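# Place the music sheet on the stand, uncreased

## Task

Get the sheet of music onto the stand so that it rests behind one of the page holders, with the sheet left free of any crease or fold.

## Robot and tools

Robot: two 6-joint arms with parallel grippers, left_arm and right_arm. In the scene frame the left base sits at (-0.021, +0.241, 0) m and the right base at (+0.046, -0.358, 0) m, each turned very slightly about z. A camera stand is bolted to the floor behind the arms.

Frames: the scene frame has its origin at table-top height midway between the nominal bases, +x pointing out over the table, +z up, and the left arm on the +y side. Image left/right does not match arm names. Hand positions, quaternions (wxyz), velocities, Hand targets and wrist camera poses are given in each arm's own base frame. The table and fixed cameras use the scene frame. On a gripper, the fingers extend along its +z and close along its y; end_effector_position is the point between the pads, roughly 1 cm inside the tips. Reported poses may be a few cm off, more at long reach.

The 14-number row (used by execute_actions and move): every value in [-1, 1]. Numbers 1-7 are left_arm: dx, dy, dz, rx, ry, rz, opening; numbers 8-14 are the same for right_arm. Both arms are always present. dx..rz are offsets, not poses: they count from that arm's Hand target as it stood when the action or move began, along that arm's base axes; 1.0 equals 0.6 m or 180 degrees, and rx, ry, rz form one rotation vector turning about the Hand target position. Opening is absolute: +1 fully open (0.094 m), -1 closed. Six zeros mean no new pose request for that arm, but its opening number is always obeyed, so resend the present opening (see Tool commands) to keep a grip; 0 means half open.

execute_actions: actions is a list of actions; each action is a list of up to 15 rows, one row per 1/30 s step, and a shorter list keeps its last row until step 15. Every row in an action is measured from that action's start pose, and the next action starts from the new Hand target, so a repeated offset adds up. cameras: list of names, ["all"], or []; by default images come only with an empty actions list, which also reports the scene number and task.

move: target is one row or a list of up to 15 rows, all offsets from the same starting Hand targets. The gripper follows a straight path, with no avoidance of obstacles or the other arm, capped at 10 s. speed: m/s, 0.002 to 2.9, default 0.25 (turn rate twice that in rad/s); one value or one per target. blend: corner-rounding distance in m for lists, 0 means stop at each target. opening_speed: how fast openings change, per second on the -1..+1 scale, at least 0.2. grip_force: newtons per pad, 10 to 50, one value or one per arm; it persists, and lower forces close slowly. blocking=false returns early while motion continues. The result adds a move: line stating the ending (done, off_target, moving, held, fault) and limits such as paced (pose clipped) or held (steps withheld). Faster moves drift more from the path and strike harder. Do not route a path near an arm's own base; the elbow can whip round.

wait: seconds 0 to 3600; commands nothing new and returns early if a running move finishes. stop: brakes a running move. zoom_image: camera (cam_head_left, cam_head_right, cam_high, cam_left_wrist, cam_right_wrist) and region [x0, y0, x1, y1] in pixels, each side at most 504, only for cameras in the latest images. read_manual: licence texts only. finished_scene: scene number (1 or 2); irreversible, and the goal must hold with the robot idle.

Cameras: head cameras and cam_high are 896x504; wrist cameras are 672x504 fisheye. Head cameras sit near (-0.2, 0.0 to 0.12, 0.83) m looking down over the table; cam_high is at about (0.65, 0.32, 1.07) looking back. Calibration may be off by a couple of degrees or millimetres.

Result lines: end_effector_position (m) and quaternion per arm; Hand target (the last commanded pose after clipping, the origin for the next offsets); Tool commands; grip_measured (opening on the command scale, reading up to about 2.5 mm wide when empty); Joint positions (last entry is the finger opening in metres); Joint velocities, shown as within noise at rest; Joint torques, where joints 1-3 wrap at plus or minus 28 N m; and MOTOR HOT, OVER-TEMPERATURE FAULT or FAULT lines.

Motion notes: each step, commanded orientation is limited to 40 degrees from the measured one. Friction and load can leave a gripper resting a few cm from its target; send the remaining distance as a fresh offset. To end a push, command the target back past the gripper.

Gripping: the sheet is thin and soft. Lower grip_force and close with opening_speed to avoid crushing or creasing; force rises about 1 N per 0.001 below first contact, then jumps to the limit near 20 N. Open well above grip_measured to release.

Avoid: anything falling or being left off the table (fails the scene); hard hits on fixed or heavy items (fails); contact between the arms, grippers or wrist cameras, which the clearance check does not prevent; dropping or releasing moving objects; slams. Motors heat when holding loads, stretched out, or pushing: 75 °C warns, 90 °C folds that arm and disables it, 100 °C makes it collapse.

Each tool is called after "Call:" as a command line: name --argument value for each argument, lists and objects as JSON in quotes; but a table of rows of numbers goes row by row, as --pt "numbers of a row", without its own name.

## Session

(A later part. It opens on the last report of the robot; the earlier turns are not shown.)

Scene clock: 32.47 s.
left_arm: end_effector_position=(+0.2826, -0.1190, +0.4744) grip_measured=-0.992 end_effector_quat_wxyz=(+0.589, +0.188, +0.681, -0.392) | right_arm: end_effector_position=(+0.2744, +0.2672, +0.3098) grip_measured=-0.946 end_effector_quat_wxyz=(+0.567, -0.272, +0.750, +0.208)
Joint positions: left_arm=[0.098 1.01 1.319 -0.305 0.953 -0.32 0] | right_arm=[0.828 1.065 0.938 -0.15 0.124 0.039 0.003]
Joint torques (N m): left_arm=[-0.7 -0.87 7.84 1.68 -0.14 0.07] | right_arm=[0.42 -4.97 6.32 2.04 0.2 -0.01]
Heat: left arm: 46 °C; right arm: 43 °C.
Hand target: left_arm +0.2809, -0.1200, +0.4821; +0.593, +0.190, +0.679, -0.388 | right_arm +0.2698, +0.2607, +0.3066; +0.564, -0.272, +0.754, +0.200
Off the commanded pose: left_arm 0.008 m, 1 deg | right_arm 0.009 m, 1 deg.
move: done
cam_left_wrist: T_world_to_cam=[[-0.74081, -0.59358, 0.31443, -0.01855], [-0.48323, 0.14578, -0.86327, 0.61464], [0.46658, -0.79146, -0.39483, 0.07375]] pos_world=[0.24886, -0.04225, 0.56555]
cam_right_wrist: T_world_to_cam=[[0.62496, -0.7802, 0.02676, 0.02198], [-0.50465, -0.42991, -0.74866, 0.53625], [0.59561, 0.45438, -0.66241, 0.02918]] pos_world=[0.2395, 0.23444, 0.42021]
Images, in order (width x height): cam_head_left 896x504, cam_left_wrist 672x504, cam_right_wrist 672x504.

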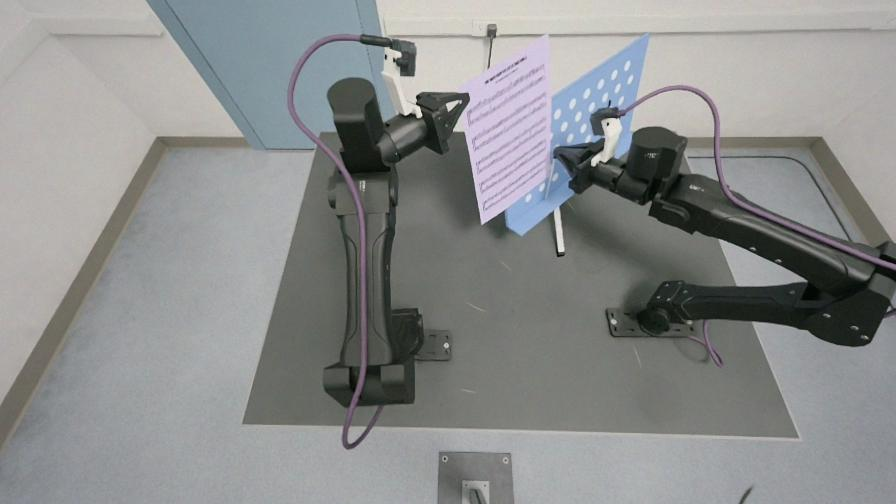

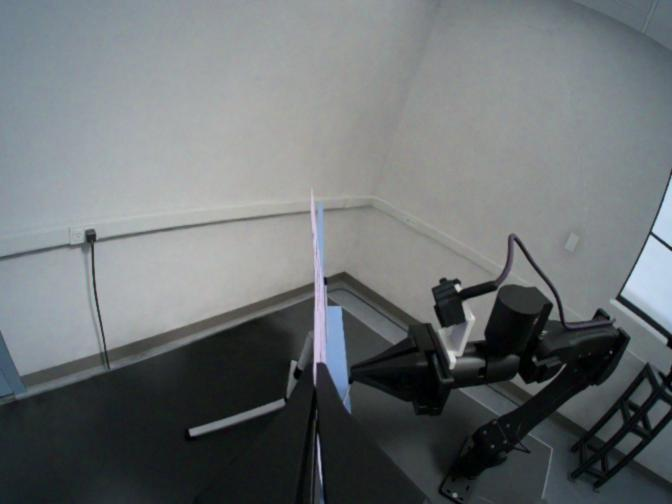

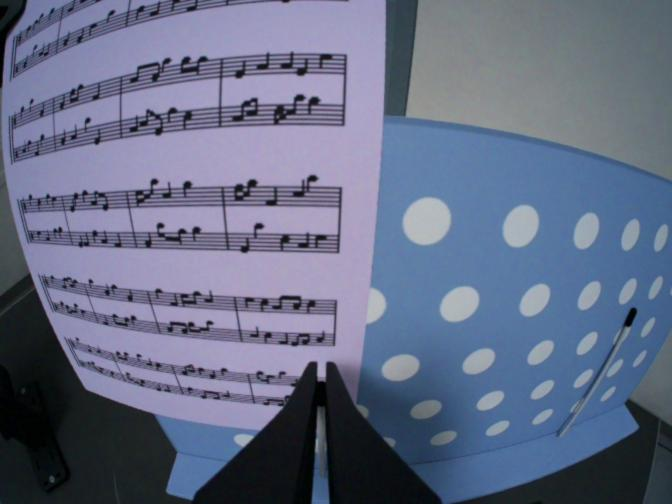

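Call:
move --pt "0.077 -0.098 0.01 0 0 0 -1 0 0 0 0 0 0 -1" --pt "0.063 -0.11 -0.05 0 0 0 -1 0 0 0 0 0 0 -1" --speed 0.08 --cameras '["cam_right_wrist","cam_left_wrist","cam_head_left"]'

Call:
zoom_image --camera "cam_head_left" --region '[400, 20, 670, 270]'

Scene clock: 35.97 s.
left_arm: end_effector_position=(+0.3223, -0.1862, +0.4539) grip_measured=-0.992 end_effector_quat_wxyz=(+0.590, +0.190, +0.681, -0.390) | right_arm: end_effector_position=(+0.2744, +0.2672, +0.3098) grip_measured=-0.946 end_effector_quat_wxyz=(+0.567, -0.272, +0.750, +0.208)
Joint positions: left_arm=[-0.245 1.128 1.282 -0.154 0.611 -0.312 0] | right_arm=[0.828 1.065 0.938 -0.15 0.124 0.039 0.003]
Joint torques (N m): left_arm=[-0.64 -4.23 4.6 2.15 -0.11 0.04] | right_arm=[0.4 -4.97 6.32 2.04 0.2 -0.01]
Heat: left arm: 46 °C; right arm: 43 °C.
Hand target: left_arm +0.3186, -0.1860, +0.4520; +0.593, +0.190, +0.680, -0.388 | right_arm +0.2698, +0.2607, +0.3066; +0.564, -0.272, +0.754, +0.200
Off the commanded pose: left_arm 0.004 m, 1 deg | right_arm 0.009 m, 1 deg.
move: done
cam_left_wrist: T_world_to_cam=[[-0.74175, -0.59486, 0.30975, -0.02038], [-0.48119, 0.1503, -0.86364, 0.62625], [0.46718, -0.78965, -0.39773, -0.00456]] pos_world=[0.28836, -0.10985, 0.54535]
cam_right_wrist: T_world_to_cam=[[0.62496, -0.7802, 0.02676, 0.02198], [-0.50465, -0.42991, -0.74866, 0.53625], [0.59561, 0.45438, -0.66241, 0.02918]] pos_world=[0.2395, 0.23444, 0.42021]
Images, in order (width x height): cam_head_left 896x504, cam_left_wrist 672x504, cam_right_wrist 672x504.

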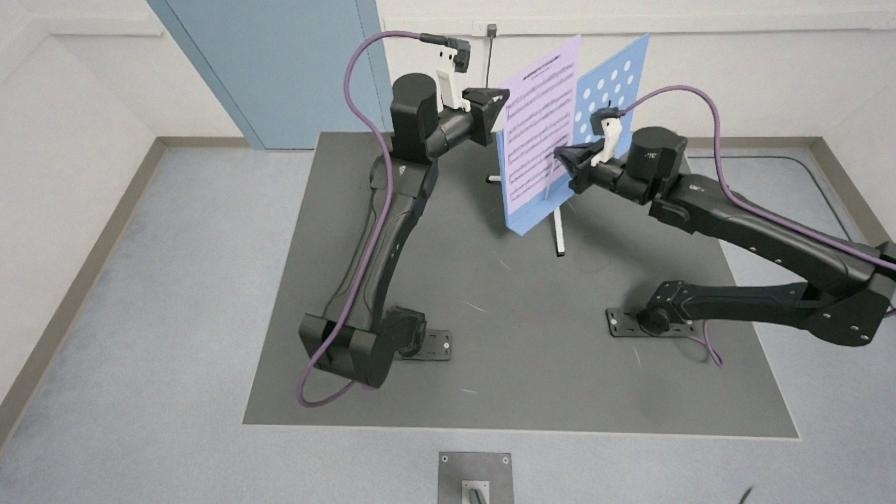

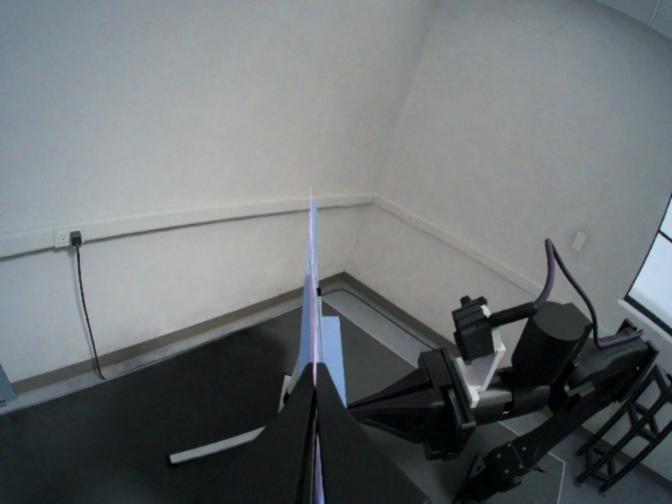

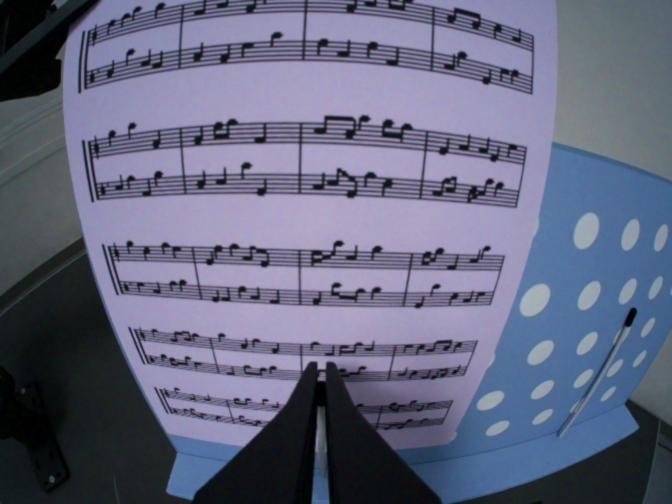

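Scaled by 1.867 from the camera's image (finer frame: 1280x720).

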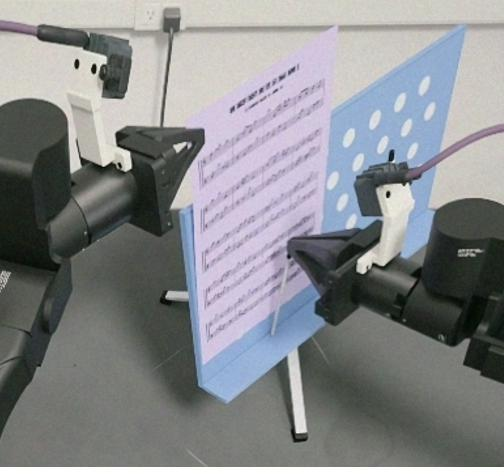

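Call:
move --pt "-0.009 -0.008 -0.041 0 0 0 -1 0 0 0 0 0 0 -1" --pt "-0.009 -0.008 -0.041 0 0 0 -1 0.043 0.035 -0.015 0 0 0 -1" --speed 0.04 --cameras '["cam_right_wrist","cam_left_wrist","cam_head_left"]'

Call:
zoom_image --camera "cam_head_left" --region '[400, 20, 670, 270]'

Scene clock: 42.47 s.
left_arm: end_effector_position=(+0.3172, -0.1910, +0.4300) grip_measured=-0.992 end_effector_quat_wxyz=(+0.590, +0.190, +0.681, -0.390) | right_arm: end_effector_position=(+0.2925, +0.2826, +0.3039) grip_measured=-0.946 end_effector_quat_wxyz=(+0.576, -0.266, +0.744, +0.211)
Joint positions: left_arm=[-0.274 1.082 1.157 -0.074 0.581 -0.312 0] | right_arm=[0.819 1.152 0.938 -0.038 0.121 0.039 0.003]
Joint torques (N m): left_arm=[-0.68 -4.12 4.71 2.16 -0.11 0.03] | right_arm=[-0.68 -2.29 8.81 1.92 0 -0.06]
Heat: left arm: 47 °C; right arm: 43 °C.
Hand target: left_arm +0.3133, -0.1909, +0.4275; +0.593, +0.190, +0.680, -0.388 | right_arm +0.2956, +0.2817, +0.2975; +0.563, -0.272, +0.754, +0.200
Off the commanded pose: left_arm 0.005 m, 0 deg | right_arm 0.007 m, 2 deg.
move: done
cam_left_wrist: T_world_to_cam=[[-0.74164, -0.59528, 0.3092, -0.01945], [-0.48039, 0.14962, -0.8642, 0.60373], [0.46819, -0.78946, -0.39693, -0.01615]] pos_world=[0.28316, -0.11465, 0.52135]
cam_right_wrist: T_world_to_cam=[[0.6203, -0.78404, 0.02238, 0.02675], [-0.49498, -0.41342, -0.76425, 0.54481], [0.60845, 0.46299, -0.64453, -0.00419]] pos_world=[0.25563, 0.24814, 0.41307]
Images, in order (width x height): cam_head_left 896x504, cam_left_wrist 672x504, cam_right_wrist 672x504.

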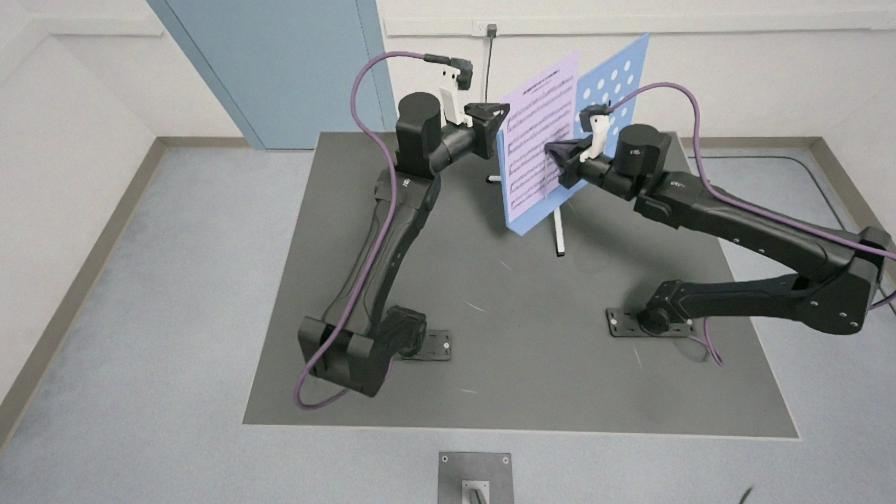

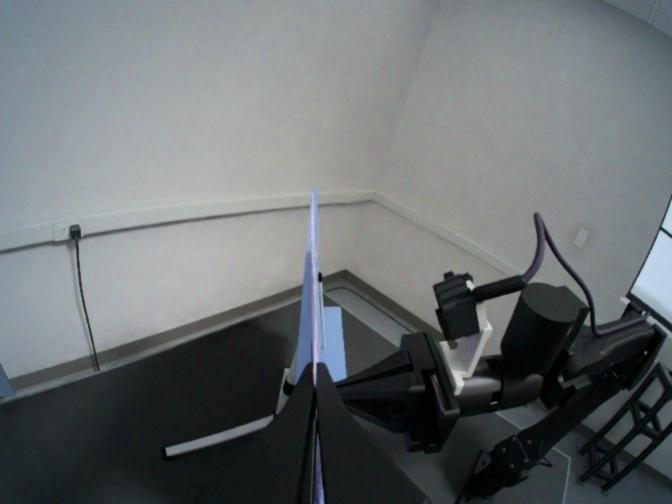

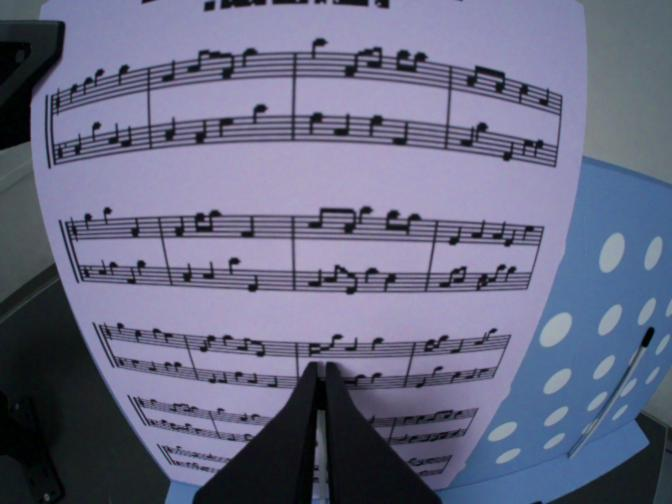

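Scaled by 1.867 from the camera's image (finer frame: 1280x720).

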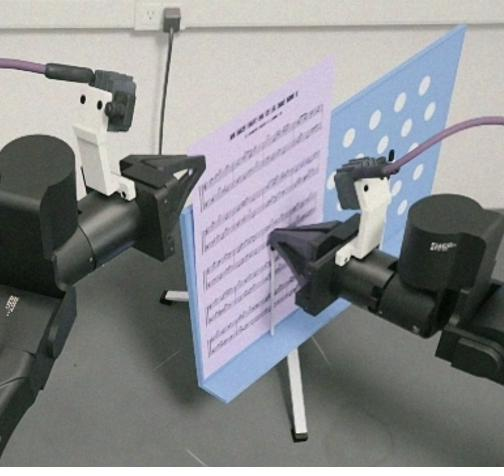

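Call:
move --pt "-0.002 -0.002 -0.009 0 0 0 -1 0 0 0 0 0 0 -1" --pt "-0.002 -0.002 -0.009 0 0 0 -1 0 0 0 0 0 0 -0.5" --pt "-0.002 -0.002 -0.009 0 0 0 -1 -0.123 -0.1007 0.051 0 0 0 -0.5" --speed '[0.04,0.04,0.1]' --opening_speed 0.4

Call:
move --pt "0 0 0 0 0 0 -0.6 0 0 0 0 0 0 -0.5" --pt "-0.132 0.15 0.01 0 0 0 -0.6 0 0 0 0 0 0 -0.5" --speed 0.08 --opening_speed 0.4 --cameras '["all"]'

Scene clock: 47.43 s.
left_arm: end_effector_position=(+0.3159, -0.1921, +0.4245) grip_measured=-0.992 end_effector_quat_wxyz=(+0.590, +0.190, +0.681, -0.390) | right_arm: end_effector_position=(+0.2249, +0.2238, +0.3264) grip_measured=-0.502 end_effector_quat_wxyz=(+0.562, -0.275, +0.754, +0.198)
Joint positions: left_arm=[-0.281 1.072 1.129 -0.056 0.573 -0.312 0] | right_arm=[0.889 0.831 0.938 -0.406 0.192 0.047 0.023]
Joint torques (N m): left_arm=[-0.76 -4.14 4.74 2.19 -0.05 0.03] | right_arm=[0.57 -1.77 6.78 2.23 0.11 0.1]
Heat: left arm: 48 °C; right arm: 43 °C.
Hand target: left_arm +0.3121, -0.1919, +0.4221; +0.593, +0.190, +0.679, -0.388 | right_arm +0.2218, +0.2212, +0.3282; +0.564, -0.271, +0.754, +0.200
Off the commanded pose: left_arm 0.005 m, 0 deg | right_arm 0.004 m, 0 deg.
move: done

Scene clock: 51.30 s.
left_arm: end_effector_position=(+0.2331, -0.1027, +0.4371) grip_measured=-0.601 end_effector_quat_wxyz=(+0.603, +0.195, +0.672, -0.383) | right_arm: end_effector_position=(+0.2250, +0.2238, +0.3264) grip_measured=-0.502 end_effector_quat_wxyz=(+0.562, -0.275, +0.754, +0.197)
Joint positions: left_arm=[0.27 0.771 1.062 -0.245 1.118 -0.323 0.019] | right_arm=[0.889 0.831 0.938 -0.406 0.193 0.047 0.023]
Joint torques (N m): left_arm=[0.51 0.03 4.22 1.51 0.08 0.07] | right_arm=[0.57 -1.74 6.78 2.24 0.11 0.09]
Heat: left arm: 48 °C; right arm: 44 °C.
Hand target: left_arm +0.2329, -0.1020, +0.4282; +0.593, +0.190, +0.679, -0.388 | right_arm +0.2218, +0.2212, +0.3282; +0.564, -0.271, +0.754, +0.200
Off the commanded pose: left_arm 0.009 m, 2 deg | right_arm 0.004 m, 1 deg.
move: done
cam_left_wrist: T_world_to_cam=[[-0.74769, -0.60209, 0.28007, -0.01806], [-0.45089, 0.15068, -0.87977, 0.55639], [0.4875, -0.78408, -0.38414, 0.08626]] pos_world=[0.19531, -0.02707, 0.52769]
cam_right_wrist: T_world_to_cam=[[0.61954, -0.78383, 0.04208, 0.01574], [-0.51153, -0.44381, -0.73578, 0.50547], [0.59541, 0.43432, -0.67591, 0.09826]] pos_world=[0.1903, 0.19399, 0.43767]

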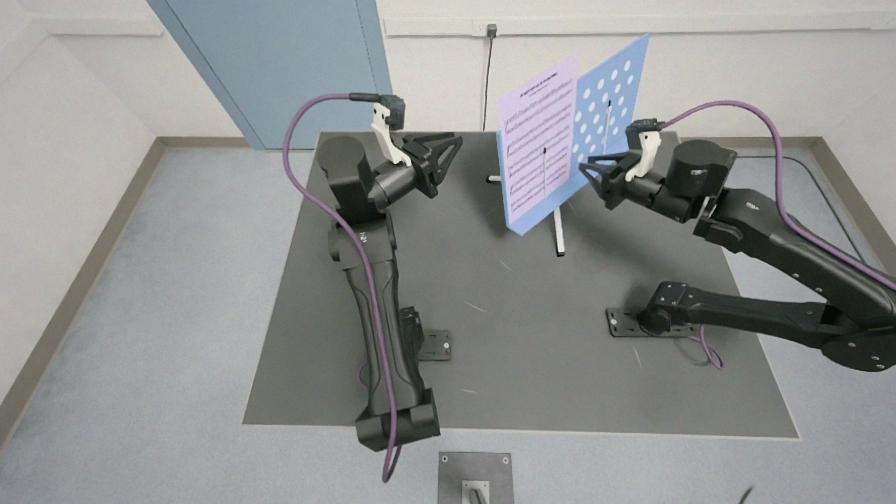

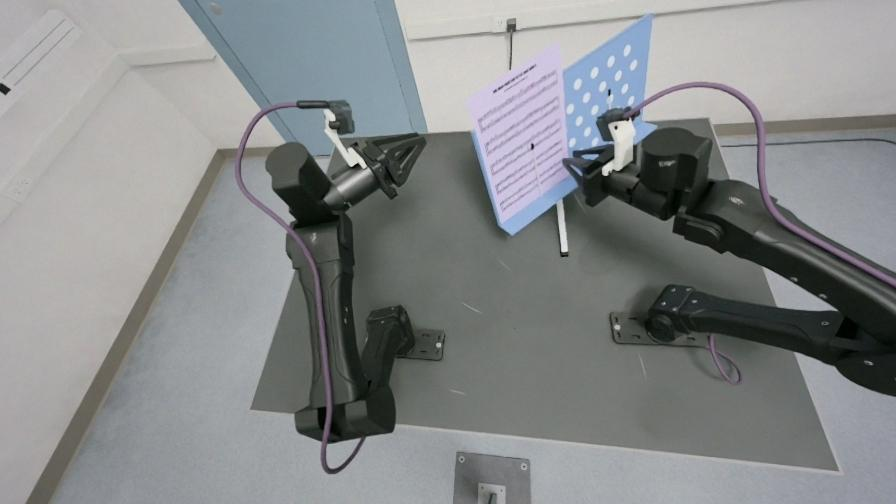

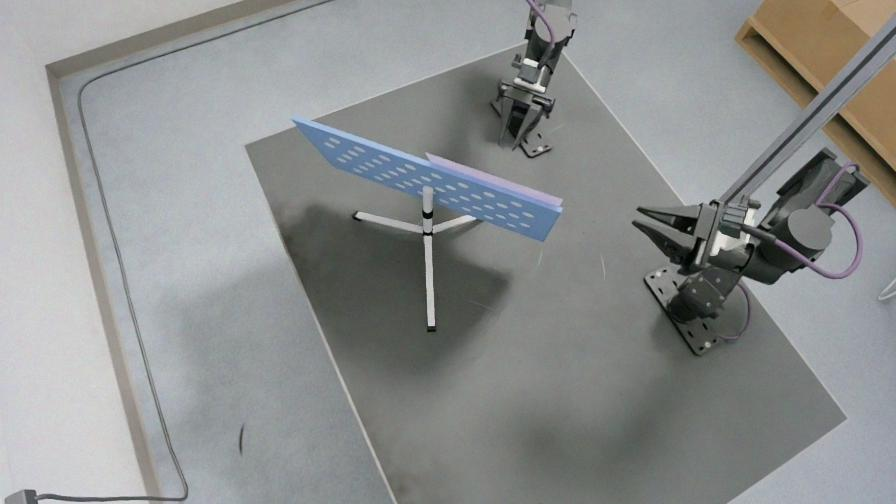

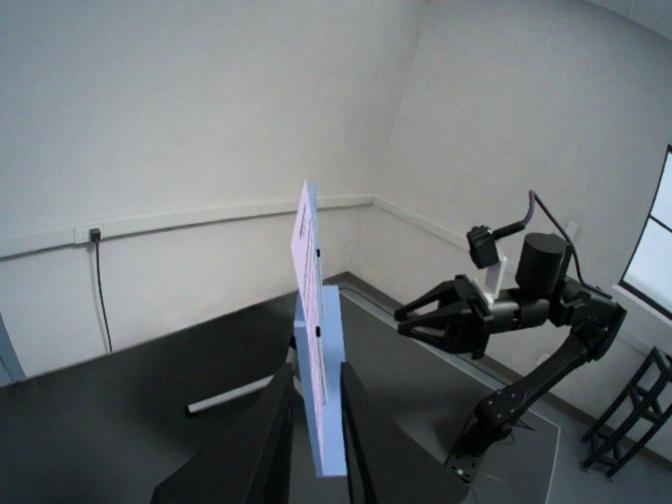

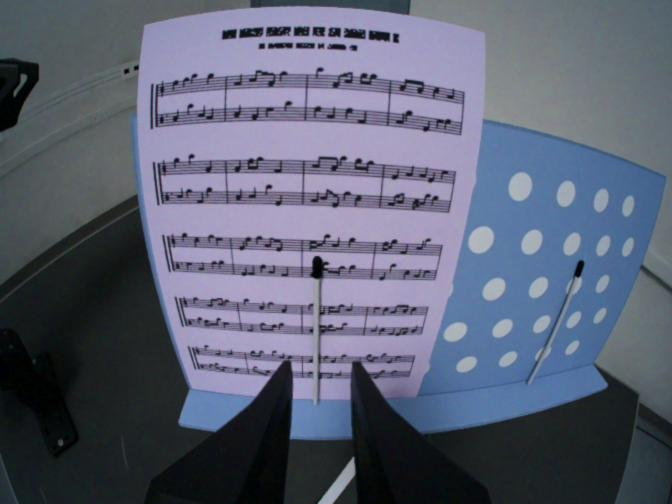

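Call:
finished_scene --scene 2

The scene is finished: the task was done.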